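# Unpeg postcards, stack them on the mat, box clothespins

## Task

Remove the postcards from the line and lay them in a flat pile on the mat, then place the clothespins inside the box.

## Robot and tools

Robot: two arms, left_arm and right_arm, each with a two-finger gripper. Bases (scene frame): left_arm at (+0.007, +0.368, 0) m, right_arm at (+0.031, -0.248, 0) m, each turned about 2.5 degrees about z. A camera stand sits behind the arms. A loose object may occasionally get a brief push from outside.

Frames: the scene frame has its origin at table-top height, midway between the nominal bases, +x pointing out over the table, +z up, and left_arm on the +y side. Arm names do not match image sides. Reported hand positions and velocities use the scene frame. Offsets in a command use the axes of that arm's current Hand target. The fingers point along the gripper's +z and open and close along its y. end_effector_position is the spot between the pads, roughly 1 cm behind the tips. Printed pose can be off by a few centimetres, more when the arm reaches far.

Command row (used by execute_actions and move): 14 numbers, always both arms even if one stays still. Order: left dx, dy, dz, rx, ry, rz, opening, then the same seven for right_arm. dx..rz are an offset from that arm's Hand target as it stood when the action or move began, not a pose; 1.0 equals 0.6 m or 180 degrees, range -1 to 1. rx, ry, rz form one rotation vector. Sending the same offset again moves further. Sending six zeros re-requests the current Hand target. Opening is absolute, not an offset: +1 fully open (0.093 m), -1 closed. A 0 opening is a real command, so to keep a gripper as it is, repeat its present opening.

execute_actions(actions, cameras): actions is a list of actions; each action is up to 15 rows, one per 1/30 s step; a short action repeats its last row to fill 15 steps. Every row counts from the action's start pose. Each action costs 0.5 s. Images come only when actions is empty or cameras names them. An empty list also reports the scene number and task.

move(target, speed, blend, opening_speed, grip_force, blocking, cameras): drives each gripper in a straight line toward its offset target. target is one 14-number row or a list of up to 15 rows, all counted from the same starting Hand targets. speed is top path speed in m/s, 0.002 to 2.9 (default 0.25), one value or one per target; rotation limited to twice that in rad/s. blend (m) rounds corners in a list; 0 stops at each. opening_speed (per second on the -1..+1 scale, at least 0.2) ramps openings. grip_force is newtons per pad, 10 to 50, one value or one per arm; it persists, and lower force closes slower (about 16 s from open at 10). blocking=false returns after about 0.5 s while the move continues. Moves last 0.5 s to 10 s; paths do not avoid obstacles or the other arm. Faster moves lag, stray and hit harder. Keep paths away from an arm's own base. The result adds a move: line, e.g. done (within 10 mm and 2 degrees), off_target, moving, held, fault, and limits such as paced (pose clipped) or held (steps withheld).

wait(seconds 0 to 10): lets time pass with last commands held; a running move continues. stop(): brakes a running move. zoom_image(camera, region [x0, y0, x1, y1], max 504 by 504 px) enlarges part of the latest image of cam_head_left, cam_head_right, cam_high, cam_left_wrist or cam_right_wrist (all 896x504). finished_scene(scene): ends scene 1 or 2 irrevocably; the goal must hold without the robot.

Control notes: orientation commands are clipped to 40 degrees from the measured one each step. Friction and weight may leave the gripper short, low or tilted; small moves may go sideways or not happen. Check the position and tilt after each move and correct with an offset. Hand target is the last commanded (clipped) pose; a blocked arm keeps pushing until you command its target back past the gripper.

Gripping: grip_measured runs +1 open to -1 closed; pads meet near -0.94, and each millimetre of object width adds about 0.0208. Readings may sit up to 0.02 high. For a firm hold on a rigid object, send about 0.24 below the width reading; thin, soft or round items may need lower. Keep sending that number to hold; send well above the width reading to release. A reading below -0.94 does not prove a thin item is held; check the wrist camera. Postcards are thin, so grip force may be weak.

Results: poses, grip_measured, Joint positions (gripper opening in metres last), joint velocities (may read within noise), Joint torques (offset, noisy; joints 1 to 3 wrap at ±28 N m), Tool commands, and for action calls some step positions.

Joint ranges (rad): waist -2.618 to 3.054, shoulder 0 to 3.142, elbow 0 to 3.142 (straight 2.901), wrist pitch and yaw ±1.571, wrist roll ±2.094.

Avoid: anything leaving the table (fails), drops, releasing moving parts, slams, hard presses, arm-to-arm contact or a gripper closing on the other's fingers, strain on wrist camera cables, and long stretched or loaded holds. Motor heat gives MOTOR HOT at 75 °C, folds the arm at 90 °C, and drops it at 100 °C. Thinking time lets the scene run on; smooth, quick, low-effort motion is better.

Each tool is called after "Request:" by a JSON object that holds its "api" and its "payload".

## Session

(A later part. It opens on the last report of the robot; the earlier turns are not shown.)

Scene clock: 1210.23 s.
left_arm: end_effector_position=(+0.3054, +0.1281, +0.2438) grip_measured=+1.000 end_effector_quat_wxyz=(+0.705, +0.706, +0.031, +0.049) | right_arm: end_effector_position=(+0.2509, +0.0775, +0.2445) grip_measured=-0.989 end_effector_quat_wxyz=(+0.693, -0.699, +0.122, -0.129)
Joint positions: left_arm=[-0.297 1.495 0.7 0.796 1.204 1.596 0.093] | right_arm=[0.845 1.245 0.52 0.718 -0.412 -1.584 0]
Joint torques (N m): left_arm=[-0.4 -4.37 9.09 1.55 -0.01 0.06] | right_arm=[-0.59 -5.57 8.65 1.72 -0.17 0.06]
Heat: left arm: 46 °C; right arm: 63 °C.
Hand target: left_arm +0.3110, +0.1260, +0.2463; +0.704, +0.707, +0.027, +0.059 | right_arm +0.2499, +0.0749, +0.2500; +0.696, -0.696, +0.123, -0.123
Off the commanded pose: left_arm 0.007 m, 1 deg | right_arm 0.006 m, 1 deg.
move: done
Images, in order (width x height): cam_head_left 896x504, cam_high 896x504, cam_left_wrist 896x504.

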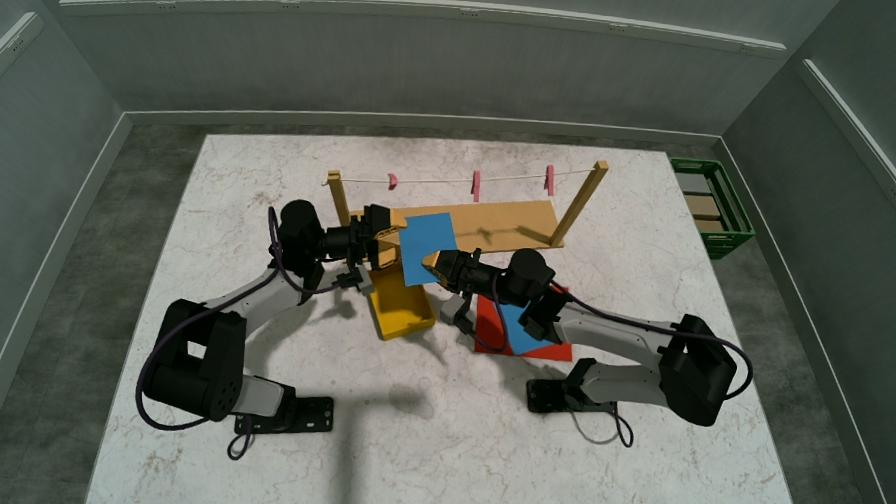

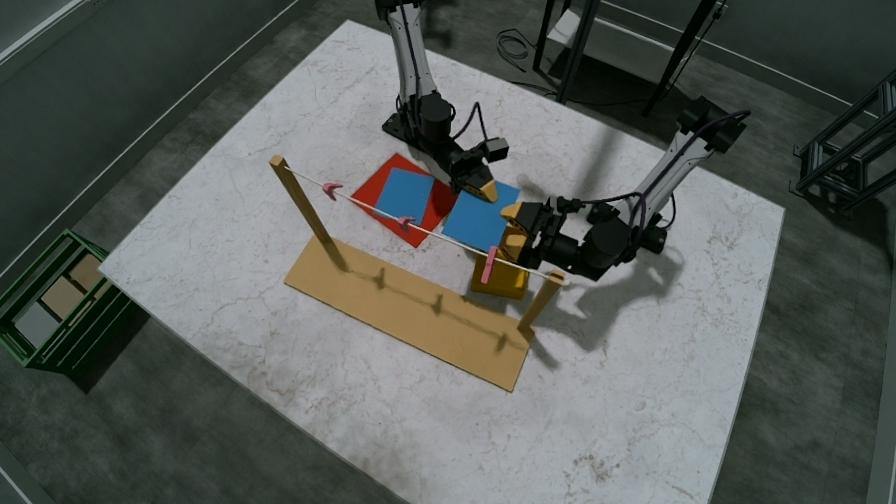

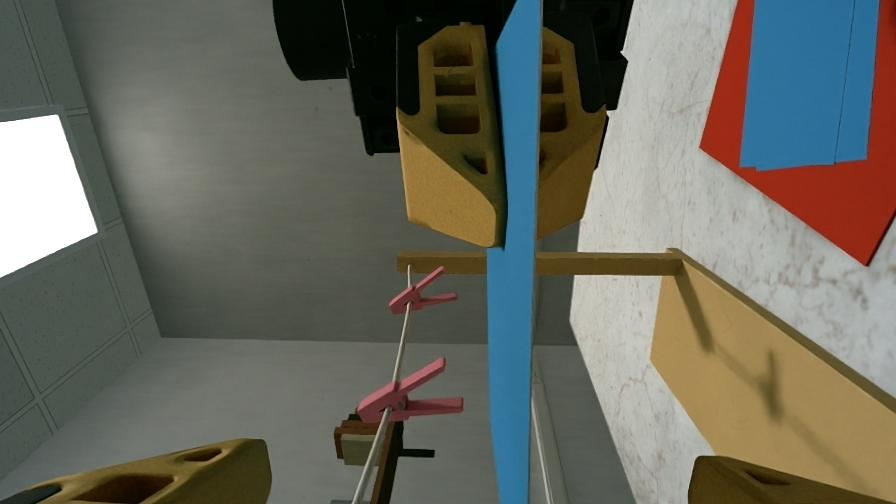

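Request:
{"api": "move", "payload": {"target": [-0.005,-0.0217,0.033,0,0,0,1,0,0,0,0,0,0,-1], "speed": 0.12, "cameras": ["cam_high","cam_left_wrist","cam_head_left"]}}

Request:
{"api": "zoom_image", "payload": {"camera": "cam_high", "region": [430, 150, 580, 270]}}

Request:
{"api": "zoom_image", "payload": {"camera": "cam_head_left", "region": [350, 180, 490, 290]}}

Scene clock: 1217.93 s.
left_arm: end_effector_position=(+0.3061, +0.1082, +0.2296) grip_measured=+1.000 end_effector_quat_wxyz=(+0.702, +0.710, +0.038, +0.042) | right_arm: end_effector_position=(+0.2509, +0.0775, +0.2445) grip_measured=-0.989 end_effector_quat_wxyz=(+0.693, -0.699, +0.122, -0.129)
Joint positions: left_arm=[-0.362 1.547 0.7 0.819 1.14 1.602 0.093] | right_arm=[0.845 1.245 0.52 0.718 -0.412 -1.584 0]
Joint torques (N m): left_arm=[-0.42 -4.48 8.2 1.94 0 0.07] | right_arm=[-0.62 -5.59 8.64 1.72 -0.17 0.05]
Heat: left arm: 46 °C; right arm: 63 °C.
Hand target: left_arm +0.3109, +0.1060, +0.2330; +0.704, +0.707, +0.027, +0.059 | right_arm +0.2499, +0.0749, +0.2500; +0.696, -0.696, +0.123, -0.123
Off the commanded pose: left_arm 0.006 m, 2 deg | right_arm 0.006 m, 1 deg.
move: done
Images, in order (width x height): cam_head_left 896x504, cam_high 896x504, cam_left_wrist 896x504.

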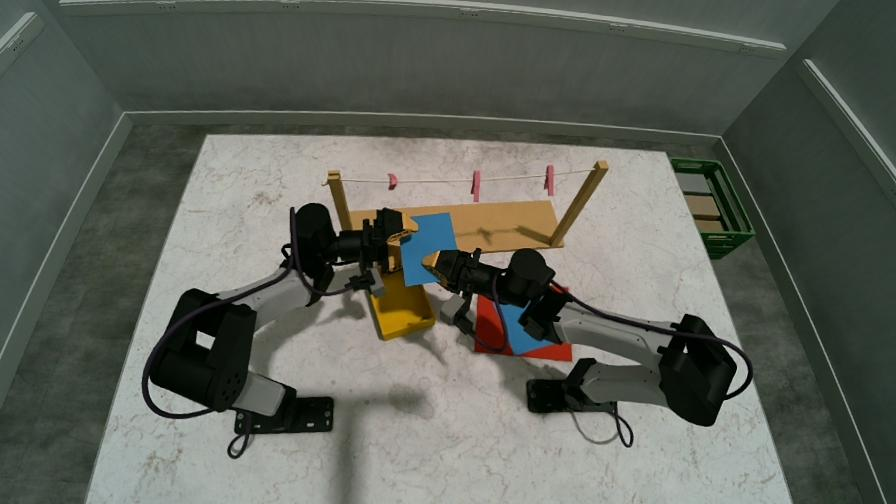

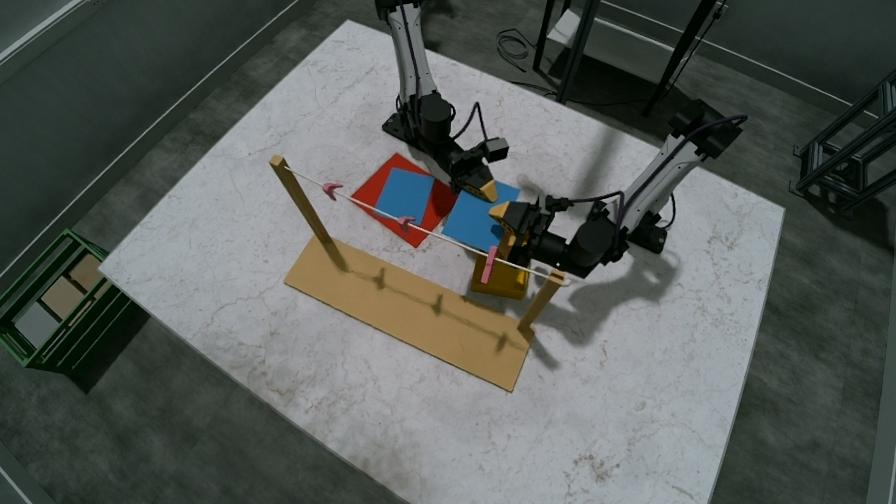

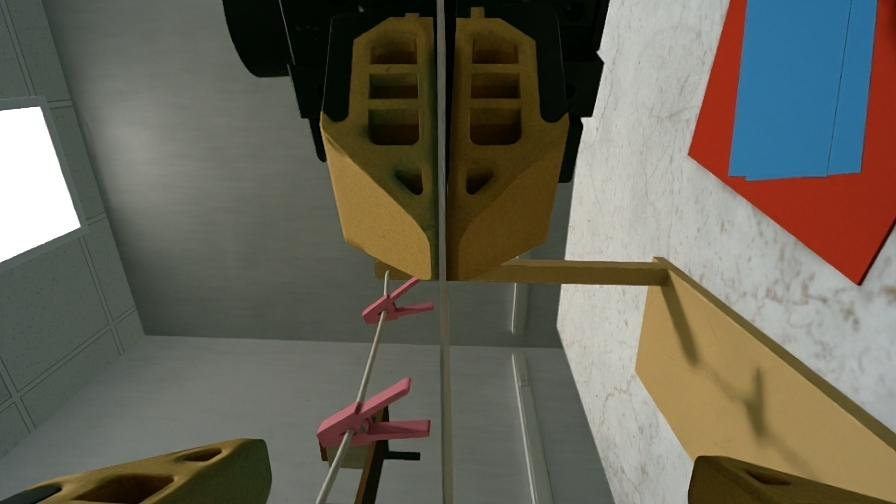

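Scaled by 3.360 from the camera's 896x504 image, which has a finer 1280x720 frame.

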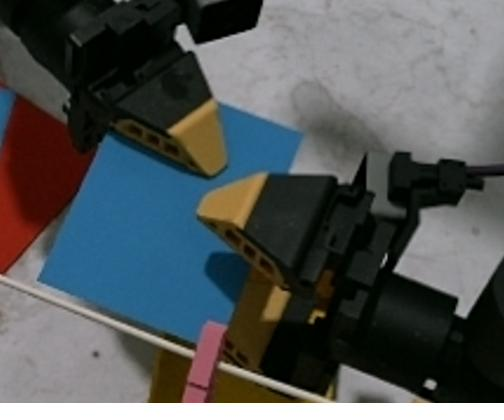

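Scaled by 3.600 from the camera's 896x504 image, which has a finer 1280x720 frame.

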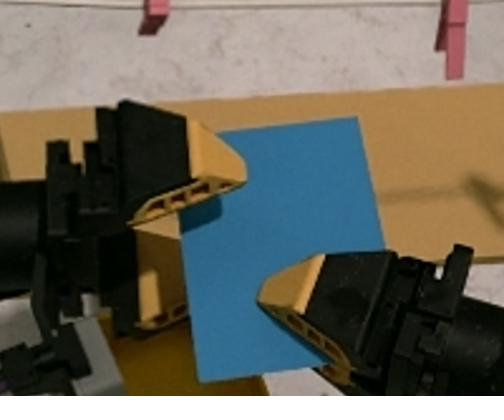

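Request:
{"api": "move", "payload": {"target": [0,0.005,0.0083,0,0,0,-0.6,0,0,0,0,0,0,-1], "speed": 0.1, "opening_speed": 0.8, "cameras": ["cam_left_wrist"]}}

Scene clock: 1225.30 s.
left_arm: end_effector_position=(+0.3060, +0.1041, +0.2317) grip_measured=-0.597 end_effector_quat_wxyz=(+0.702, +0.709, +0.036, +0.045) | right_arm: end_effector_position=(+0.2509, +0.0775, +0.2445) grip_measured=-0.989 end_effector_quat_wxyz=(+0.693, -0.699, +0.122, -0.129)
Joint positions: left_arm=[-0.375 1.547 0.706 0.819 1.124 1.603 0.017] | right_arm=[0.845 1.245 0.52 0.718 -0.412 -1.584 0]
Joint torques (N m): left_arm=[-0.49 -4.46 8.9 1.82 0.01 0.05] | right_arm=[-0.59 -5.57 8.64 1.72 -0.17 0.05]
Heat: left arm: 45 °C; right arm: 64 °C.
Hand target: left_arm +0.3114, +0.1011, +0.2359; +0.704, +0.707, +0.027, +0.059 | right_arm +0.2499, +0.0749, +0.2500; +0.696, -0.696, +0.123, -0.123
Off the commanded pose: left_arm 0.008 m, 2 deg | right_arm 0.006 m, 1 deg.
move: done
Images, in order (width x height): cam_left_wrist 896x504.

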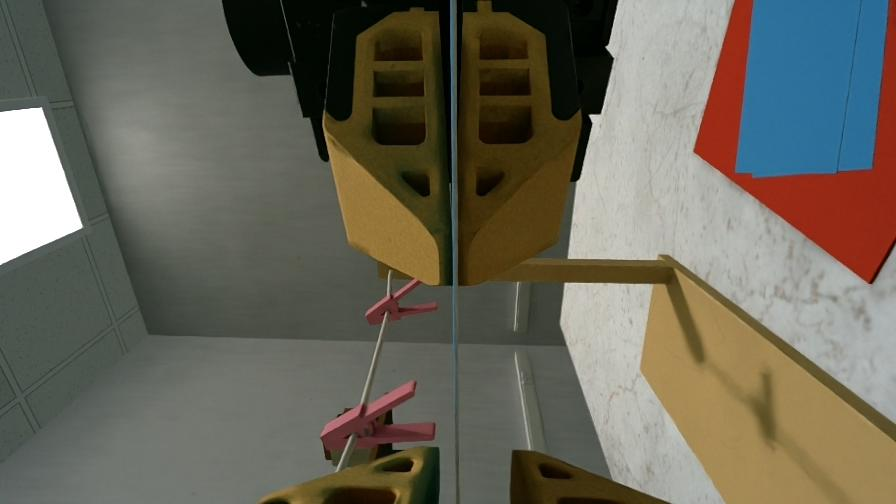

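Request:
{"api": "move", "payload": {"target": [0,0,0,0,0,0,-1,0,0,0,0,0,0,-1], "opening_speed": 0.5}}

Request:
{"api": "move", "payload": {"target": [0,0,0,0,0,0,-1,0,0,0,0,0,0,-0.3], "opening_speed": 0.6, "cameras": ["cam_high","cam_left_wrist","cam_right_wrist"]}}

Scene clock: 1229.63 s.
left_arm: end_effector_position=(+0.3067, +0.1039, +0.2349) grip_measured=-0.970 end_effector_quat_wxyz=(+0.704, +0.707, +0.031, +0.050) | right_arm: end_effector_position=(+0.2508, +0.0775, +0.2436) grip_measured=-0.989 end_effector_quat_wxyz=(+0.693, -0.699, +0.129, -0.121)
Joint positions: left_arm=[-0.375 1.547 0.71 0.831 1.123 1.603 0] | right_arm=[0.845 1.245 0.52 0.714 -0.412 -1.564 0]
Joint torques (N m): left_arm=[-0.5 -4.42 8.59 1.73 -0.01 0.05] | right_arm=[-0.61 -5.6 8.66 1.76 -0.18 -0.14]
Heat: left arm: 45 °C; right arm: 64 °C.
Hand target: left_arm +0.3116, +0.1011, +0.2361; +0.704, +0.707, +0.027, +0.059 | right_arm +0.2498, +0.0750, +0.2500; +0.696, -0.696, +0.123, -0.123
Off the commanded pose: left_arm 0.006 m, 1 deg | right_arm 0.007 m, 1 deg.
move: done

Scene clock: 1231.00 s.
left_arm: end_effector_position=(+0.3067, +0.1039, +0.2350) grip_measured=-0.971 end_effector_quat_wxyz=(+0.705, +0.707, +0.031, +0.050) | right_arm: end_effector_position=(+0.2508, +0.0775, +0.2430) grip_measured=-0.302 end_effector_quat_wxyz=(+0.692, -0.700, +0.130, -0.120)
Joint positions: left_arm=[-0.375 1.547 0.71 0.832 1.123 1.603 0] | right_arm=[0.845 1.245 0.52 0.711 -0.412 -1.564 0.031]
Joint torques (N m): left_arm=[-0.5 -4.44 8.62 1.72 0 0.04] | right_arm=[-0.62 -5.57 8.68 1.78 -0.17 -0.15]
Heat: left arm: 46 °C; right arm: 64 °C.
Hand target: left_arm +0.3115, +0.1011, +0.2361; +0.704, +0.707, +0.026, +0.059 | right_arm +0.2499, +0.0749, +0.2500; +0.696, -0.696, +0.123, -0.123
Off the commanded pose: left_arm 0.006 m, 1 deg | right_arm 0.008 m, 1 deg.
move: done
Images, in order (width x height): cam_high 896x504, cam_left_wrist 896x504, cam_right_wrist 896x504.

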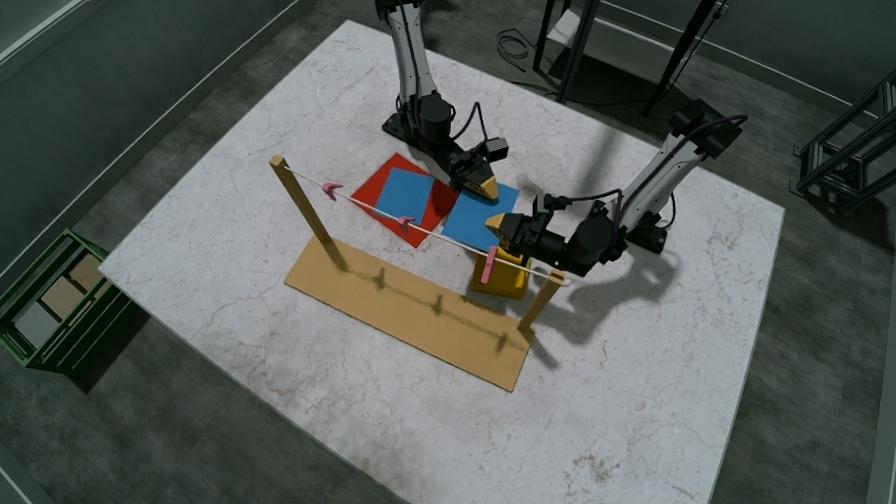

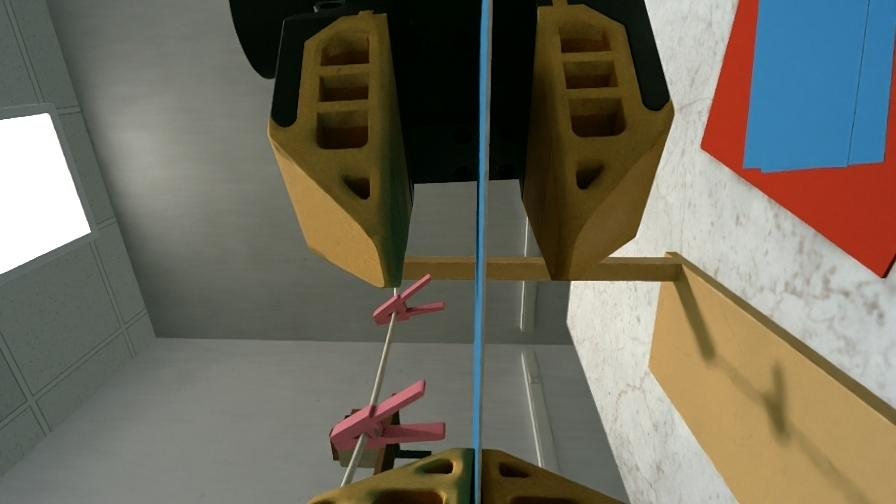

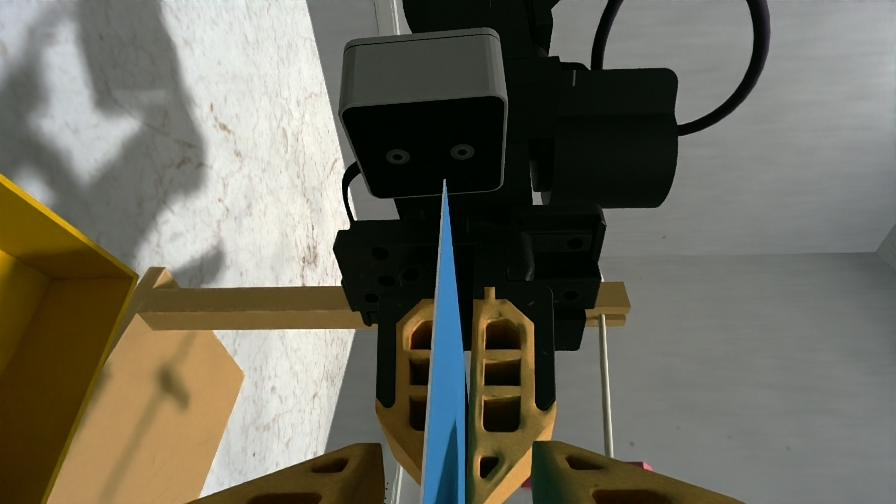

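Request:
{"api": "move", "payload": {"target": [[0,0,0,0,0,0,-1,0,0,-0.2,0,0,0,-0.3],[0,0,0,0,0,0,-1,0.2193,-0.0833,-0.408,0.3015,0.3015,0.431,-0.3],[0,0,0,0,0,0,-1,0.2907,0.05,-0.7015,-0.001,0.578,0.615,-1]], "speed": [0.12, 0.35, 0.35], "blend": [0.01, 0.05, 0], "cameras": ["cam_high","cam_head_left"]}}

Scene clock: 1254.57 s.
left_arm: end_effector_position=(+0.3067, +0.1039, +0.2350) grip_measured=-0.971 end_effector_quat_wxyz=(+0.705, +0.707, +0.031, +0.050) | right_arm: end_effector_position=(+0.2690, -0.3762, +0.2158) grip_measured=-0.989 end_effector_quat_wxyz=(+0.174, +0.001, +0.985, +0.005)
Joint positions: left_arm=[-0.375 1.547 0.71 0.832 1.123 1.603 0] | right_arm=[-0.582 1.346 1.404 -1.347 -0.21 -0.592 0]
Joint torques (N m): left_arm=[-0.49 -4.42 8.58 1.72 -0.01 0.03] | right_arm=[-0.46 -3.11 9.8 0.69 -0.11 -0.28]
Heat: left arm: 46 °C; right arm: 65 °C.
Hand target: left_arm +0.3115, +0.1011, +0.2361; +0.704, +0.707, +0.026, +0.059 | right_arm +0.2696, -0.3802, +0.2201; +0.173, -0.001, +0.985, +0.000
Off the commanded pose: left_arm 0.006 m, 1 deg | right_arm 0.006 m, 1 deg.
move: done
Images, in order (width x height): cam_head_left 896x504, cam_high 896x504.

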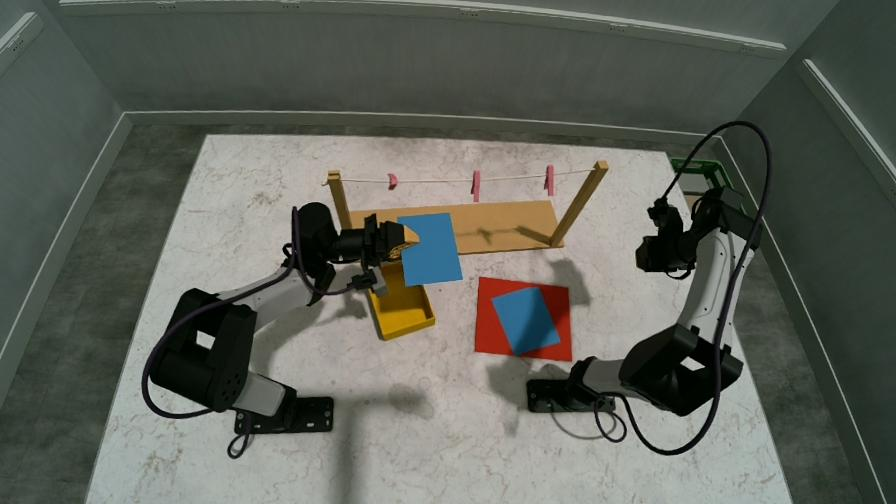

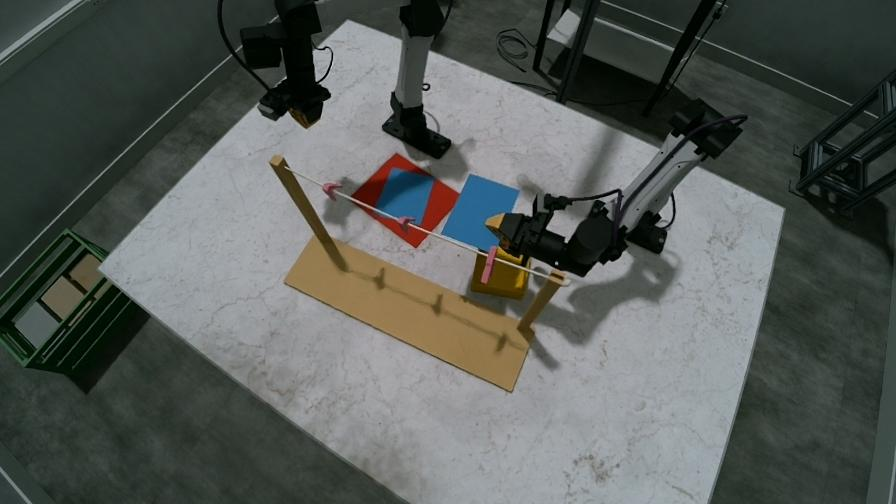

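Request:
{"api": "move", "payload": {"target": [-0.1971,-0.1837,0.4473,0.1392,0.0356,-0.0233,-1,0,0,0,0,0,0,-1], "speed": 0.2, "cameras": ["cam_high","cam_head_left","cam_head_right"]}}

Request:
{"api": "zoom_image", "payload": {"camera": "cam_head_left", "region": [450, 220, 610, 370]}}

Scene clock: 1263.27 s.
left_arm: end_effector_position=(+0.2269, -0.1756, +0.1242) grip_measured=-0.971 end_effector_quat_wxyz=(+0.537, +0.836, +0.093, +0.068) | right_arm: end_effector_position=(+0.2690, -0.3762, +0.2158) grip_measured=-0.989 end_effector_quat_wxyz=(+0.174, +0.001, +0.985, +0.005)
Joint positions: left_arm=[-1.178 2.069 1.332 0.303 0.183 1.67 0] | right_arm=[-0.582 1.346 1.404 -1.347 -0.21 -0.592 0]
Joint torques (N m): left_arm=[0.14 -9.06 9.77 2 0.14 -0.28] | right_arm=[-0.47 -3.11 9.81 0.68 -0.12 -0.27]
Heat: left arm: 47 °C; right arm: 64 °C.
Hand target: left_arm +0.2316, -0.1789, +0.1203; +0.533, +0.837, +0.103, +0.065 | right_arm +0.2696, -0.3802, +0.2201; +0.173, -0.001, +0.985, +0.000
Off the commanded pose: left_arm 0.007 m, 1 deg | right_arm 0.006 m, 1 deg.
move: done
Images, in order (width x height): cam_head_left 896x504, cam_head_right 896x504, cam_high 896x504.

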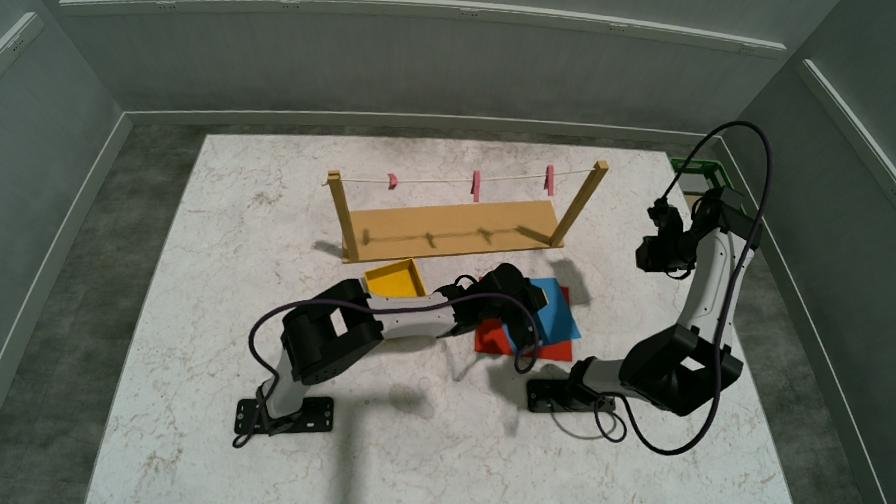

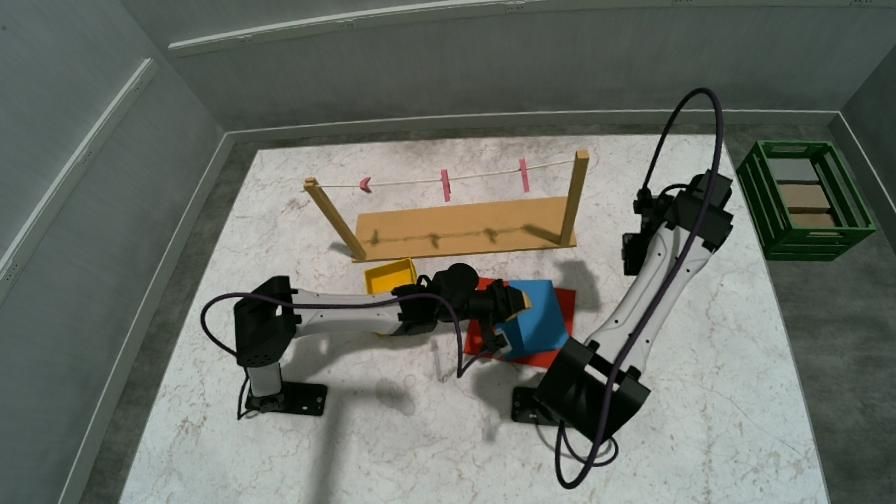

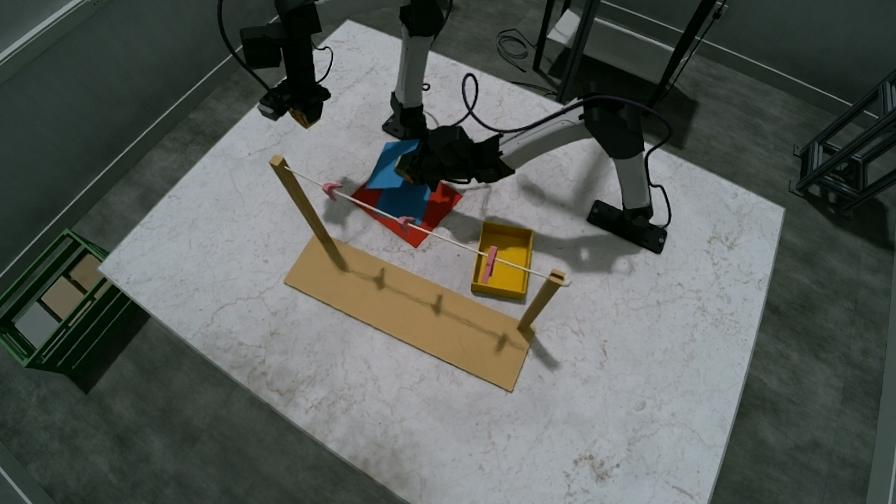

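Scaled by 3.150 from the camera's 896x504 image, which has a finer 1280x720 frame.

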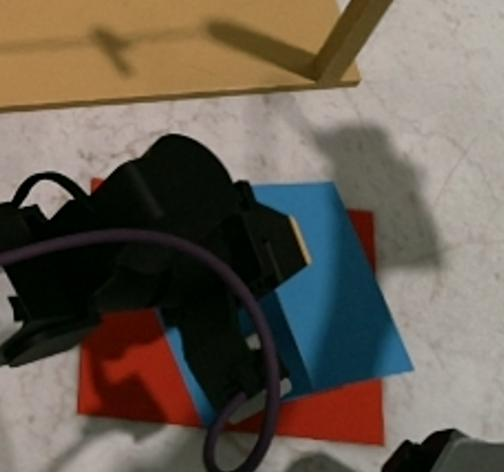

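Request:
{"api": "move", "payload": {"target": [-0.0215,-0.0957,-0.0277,0,0,0,-1,0,0,0,0,0,0,-1], "speed": 0.15, "cameras": ["cam_high","cam_head_left","cam_head_right"]}}

Request:
{"api": "zoom_image", "payload": {"camera": "cam_head_left", "region": [450, 220, 610, 370]}}

Request:
{"api": "zoom_image", "payload": {"camera": "cam_high", "region": [320, 120, 500, 260]}}

Request:
{"api": "zoom_image", "payload": {"camera": "cam_head_right", "region": [430, 240, 590, 390]}}

Scene clock: 1270.93 s.
left_arm: end_effector_position=(+0.2096, -0.1406, +0.0661) grip_measured=-0.971 end_effector_quat_wxyz=(+0.520, +0.846, +0.099, +0.064) | right_arm: end_effector_position=(+0.2690, -0.3762, +0.2158) grip_measured=-0.989 end_effector_quat_wxyz=(+0.174, +0.001, +0.985, +0.005)
Joint positions: left_arm=[-1.183 2.069 1.093 0.501 0.172 1.665 0] | right_arm=[-0.582 1.346 1.404 -1.347 -0.21 -0.592 0]
Joint torques (N m): left_arm=[-0.49 -10.71 6.78 2.33 0.1 -0.3] | right_arm=[-0.51 -3.11 9.78 0.68 -0.11 -0.28]
Heat: left arm: 48 °C; right arm: 63 °C.
Hand target: left_arm +0.2094, -0.1440, +0.0753; +0.534, +0.837, +0.103, +0.065 | right_arm +0.2696, -0.3802, +0.2201; +0.173, -0.001, +0.985, +0.000
Off the commanded pose: left_arm 0.010 m, 2 deg | right_arm 0.006 m, 1 deg.
move: done
Images, in order (width x height): cam_head_left 896x504, cam_head_right 896x504, cam_high 896x504.

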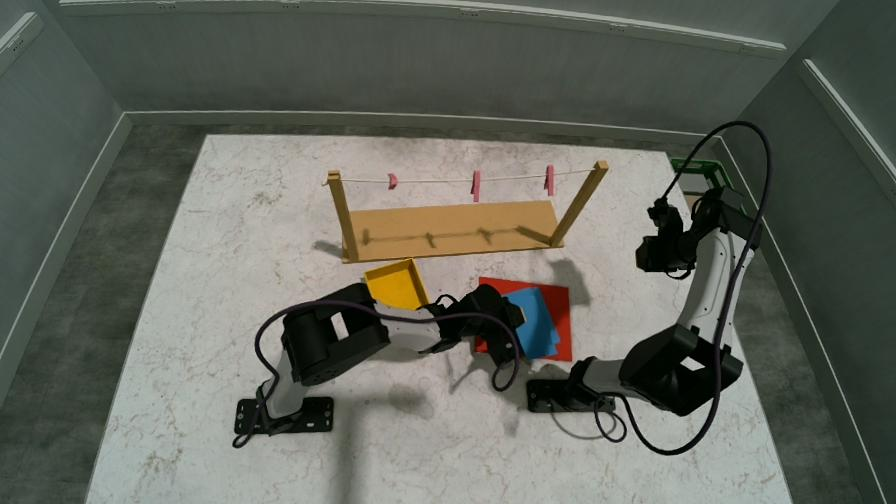

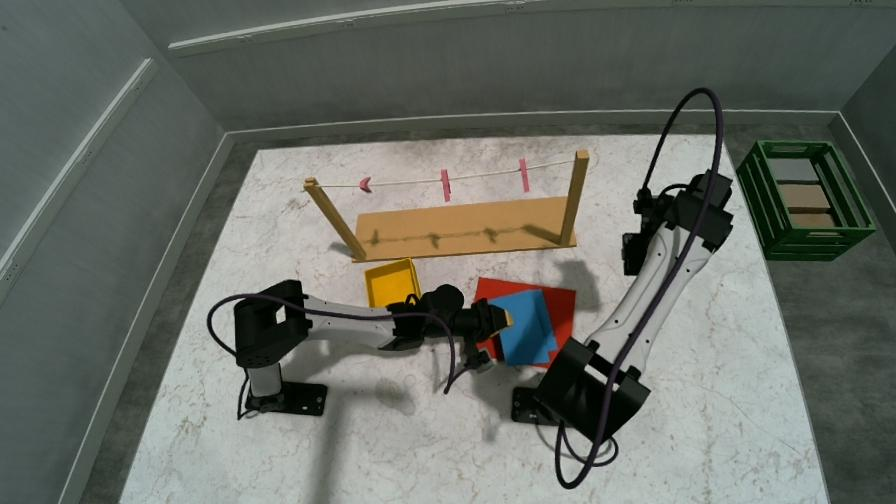

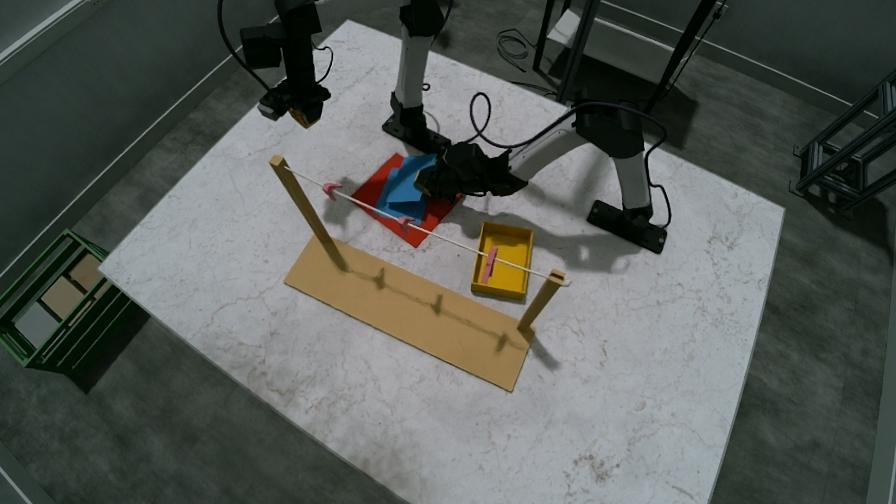

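Scaled by 3.150 from the camera's 896x504 image, which has a finer 1280x720 frame.

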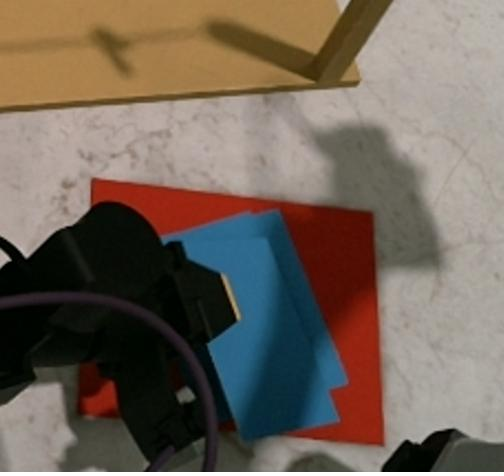

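Scaled by 2.800 from the camera's 896x504 image, which has a finer 1280x720 frame.

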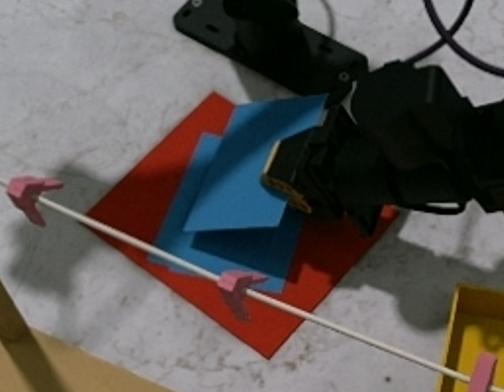

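Scaled by 3.150 from the camera's 896x504 image, which has a finer 1280x720 frame.

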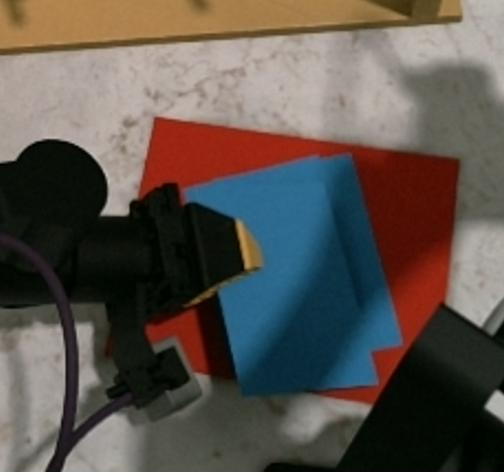

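Request:
{"api": "move", "payload": {"target": [0.0295,-0.0238,0.0477,0,0,0,-1,0,0,0,0,0,0,-1], "speed": 0.1, "cameras": ["cam_high","cam_head_left","cam_head_right"]}}

Request:
{"api": "zoom_image", "payload": {"camera": "cam_head_left", "region": [450, 220, 610, 370]}}

Request:
{"api": "zoom_image", "payload": {"camera": "cam_high", "region": [320, 120, 500, 260]}}

Request:
{"api": "zoom_image", "payload": {"camera": "cam_head_right", "region": [430, 240, 590, 390]}}

Scene clock: 1275.23 s.
left_arm: end_effector_position=(+0.2301, -0.1520, +0.0488) grip_measured=-0.971 end_effector_quat_wxyz=(+0.522, +0.843, +0.108, +0.071) | right_arm: end_effector_position=(+0.2690, -0.3762, +0.2158) grip_measured=-0.989 end_effector_quat_wxyz=(+0.174, +0.001, +0.985, +0.005)
Joint positions: left_arm=[-1.157 2.169 1.164 0.538 0.174 1.665 0] | right_arm=[-0.582 1.346 1.404 -1.347 -0.21 -0.592 0]
Joint torques (N m): left_arm=[0.18 -8.91 8.57 2.31 0.39 -0.14] | right_arm=[-0.53 -3.14 9.8 0.68 -0.11 -0.27]
Heat: left arm: 47 °C; right arm: 63 °C.
Hand target: left_arm +0.2315, -0.1590, +0.0504; +0.534, +0.837, +0.103, +0.065 | right_arm +0.2696, -0.3802, +0.2201; +0.173, -0.001, +0.985, +0.000
Off the commanded pose: left_arm 0.007 m, 2 deg | right_arm 0.006 m, 1 deg.
move: done
Images, in order (width x height): cam_head_left 896x504, cam_head_right 896x504, cam_high 896x504.

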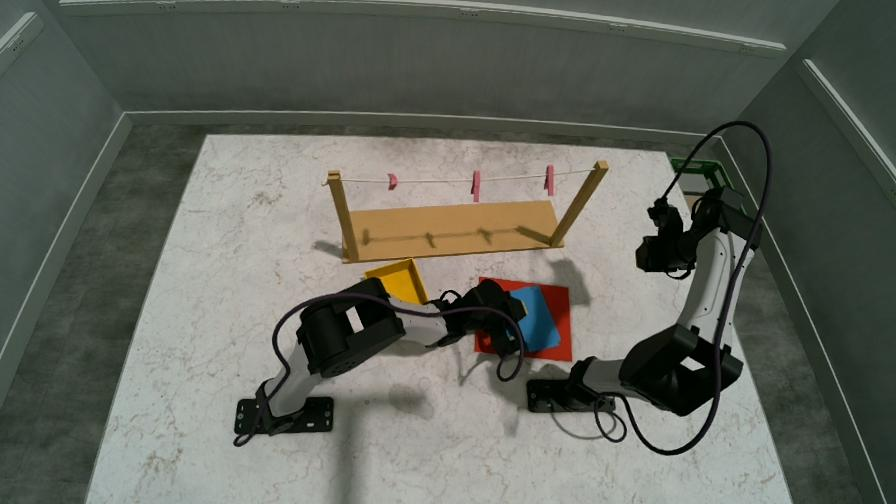

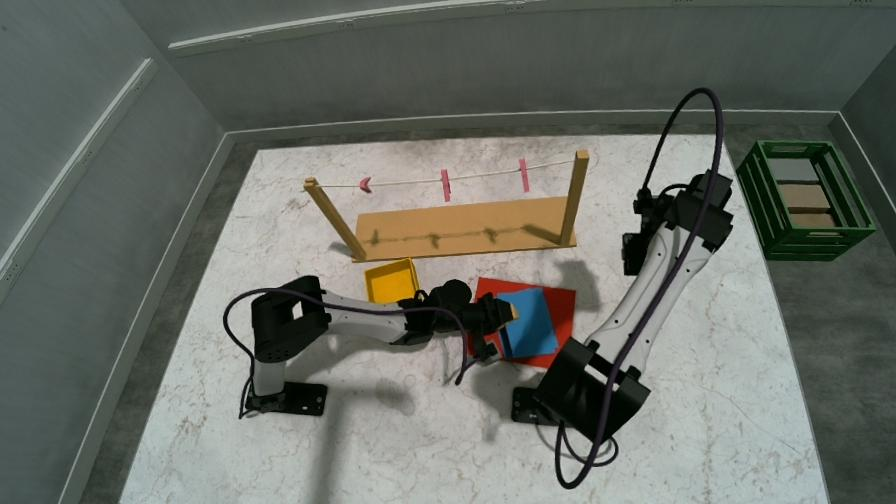

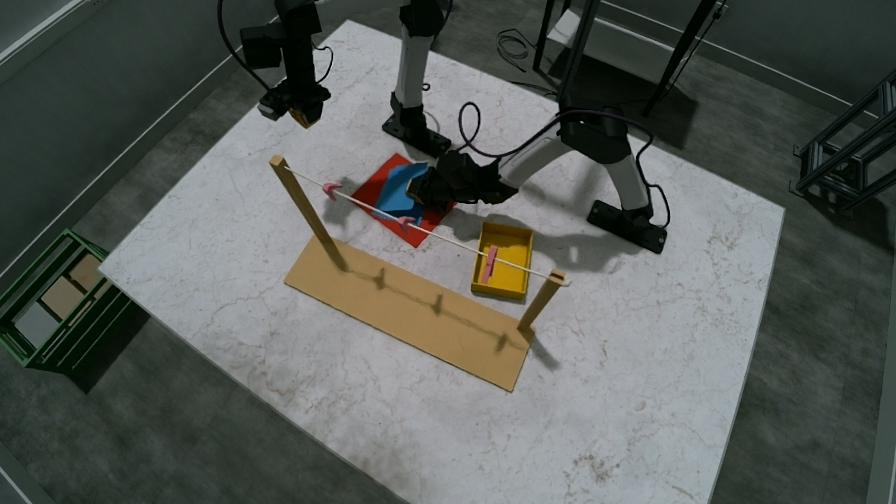

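Scaled by 3.150 from the camera's 896x504 image, which has a finer 1280x720 frame.

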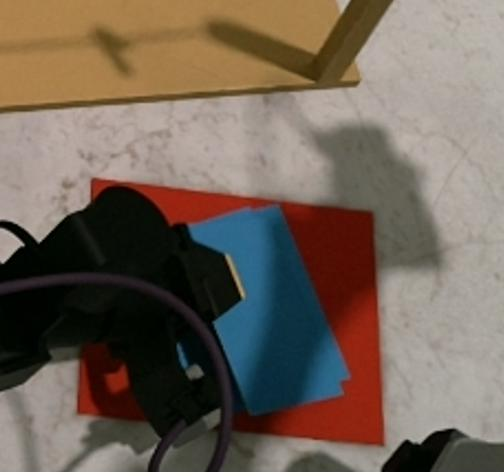

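Scaled by 2.800 from the camera's 896x504 image, which has a finer 1280x720 frame.

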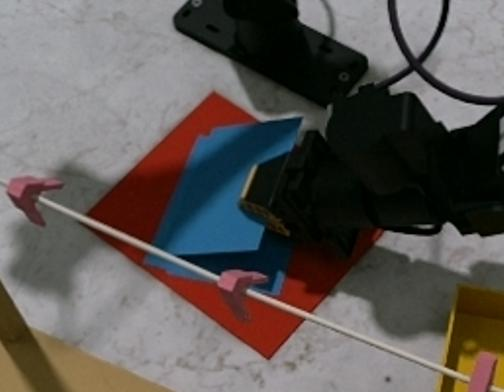

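Scaled by 3.150 from the camera's 896x504 image, which has a finer 1280x720 frame.

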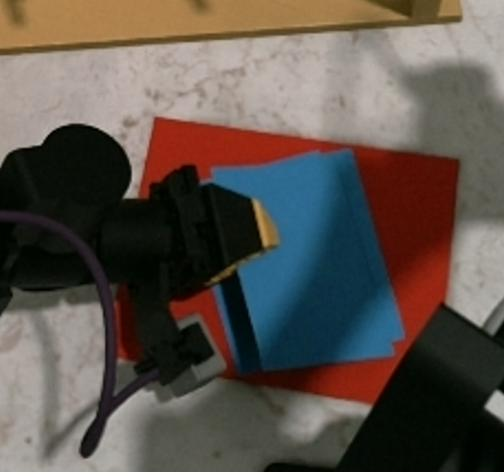

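Request:
{"api": "move", "payload": {"target": [[0.0097,-0.011,0.0078,0,0,0,-1,0.1153,0.2167,0.1708,0,0,0,-1],[0.0097,-0.011,0.0078,0,0,0,-1,0.1585,0.2467,0.2795,0,0,0,-1]], "speed": [0.25,0.1], "blend": [0.02,0], "cameras": ["cam_high","cam_head_left","cam_head_right","cam_right_wrist"]}}

Request:
{"api": "zoom_image", "payload": {"camera": "cam_head_left", "region": [450, 220, 610, 370]}}

Request:
{"api": "zoom_image", "payload": {"camera": "cam_high", "region": [320, 120, 500, 260]}}

Scene clock: 1290.70 s.
left_arm: end_effector_position=(+0.2356, -0.1542, +0.0451) grip_measured=-0.971 end_effector_quat_wxyz=(+0.528, +0.839, +0.108, +0.071) | right_arm: end_effector_position=(+0.2367, -0.2329, +0.0330) grip_measured=-0.989 end_effector_quat_wxyz=(+0.174, -0.004, +0.985, +0.002)
Joint positions: left_arm=[-1.147 2.195 1.175 0.565 0.184 1.665 0] | right_arm=[0.136 1.031 0.472 -0.663 0.026 0.081 0]
Joint torques (N m): left_arm=[0.38 -8.77 8.34 2.22 0.42 -0.08] | right_arm=[0.66 -0.69 6.8 1.07 0.08 -0.03]
Heat: left arm: 47 °C; right arm: 63 °C.
Hand target: left_arm +0.2374, -0.1589, +0.0423; +0.533, +0.837, +0.103, +0.065 | right_arm +0.2372, -0.2325, +0.0299; +0.173, -0.001, +0.985, +0.000
Off the commanded pose: left_arm 0.006 m, 1 deg | right_arm 0.003 m, 0 deg.
move: done
Images, in order (width x height): cam_head_left 896x504, cam_head_right 896x504, cam_high 896x504, cam_right_wrist 896x504.

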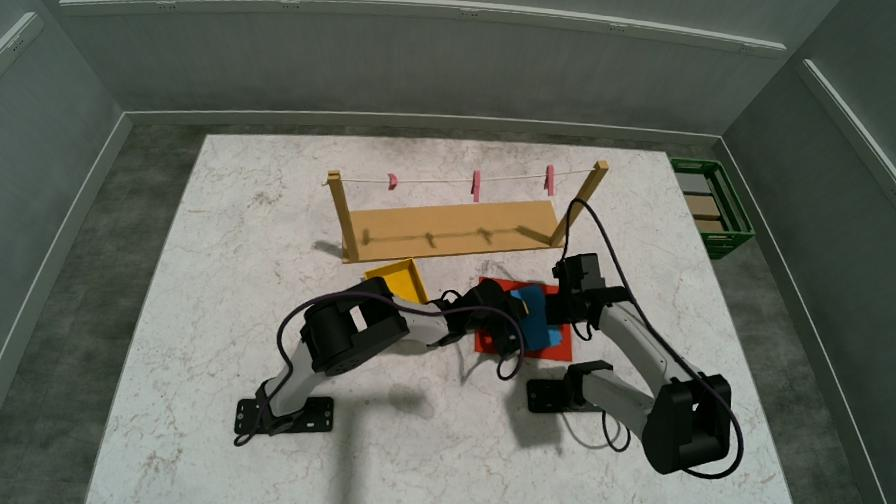

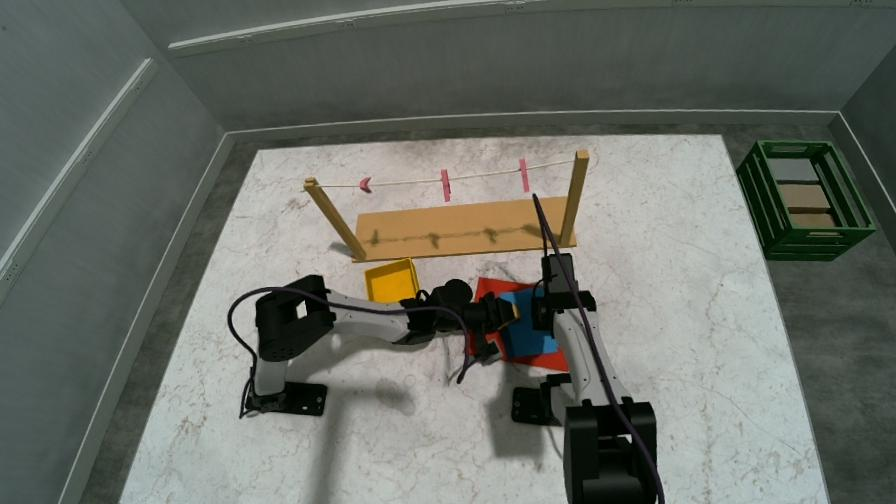

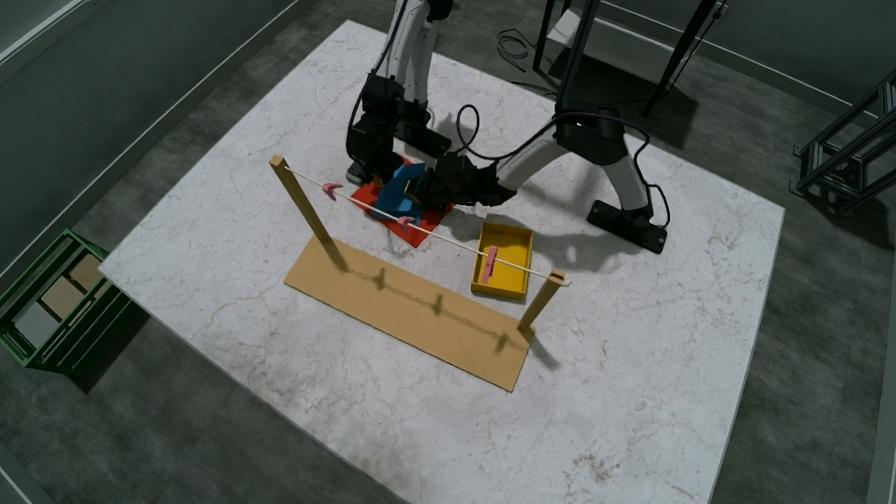

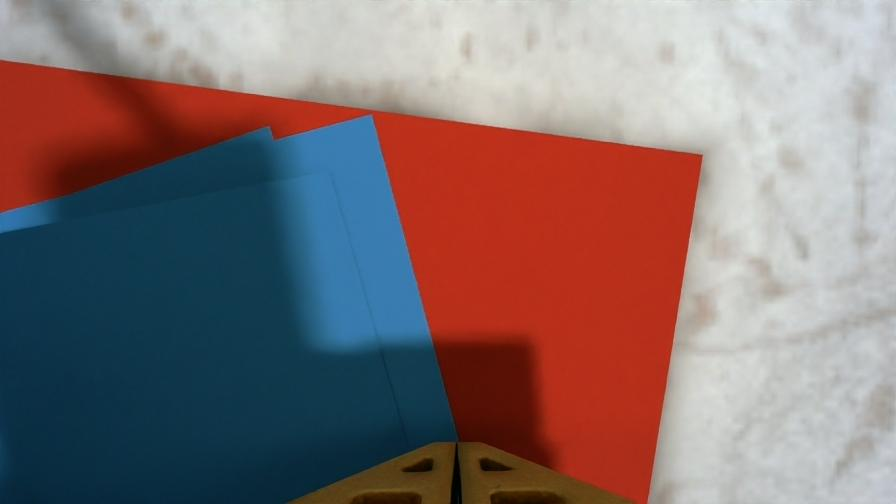

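Scaled by 3.150 from the camera's 896x504 image, which has a finer 1280x720 frame.

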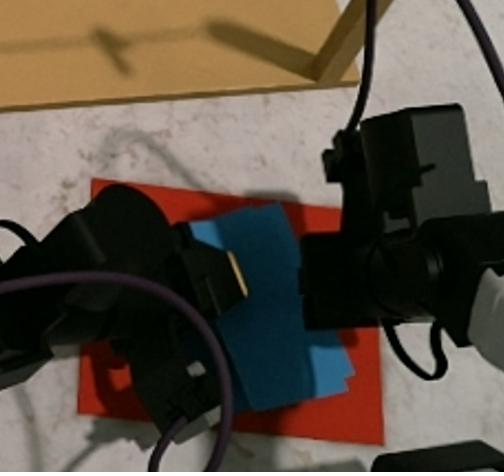

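Scaled by 2.800 from the camera's 896x504 image, which has a finer 1280x720 frame.

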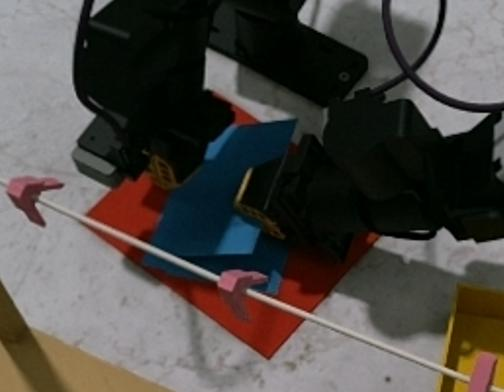

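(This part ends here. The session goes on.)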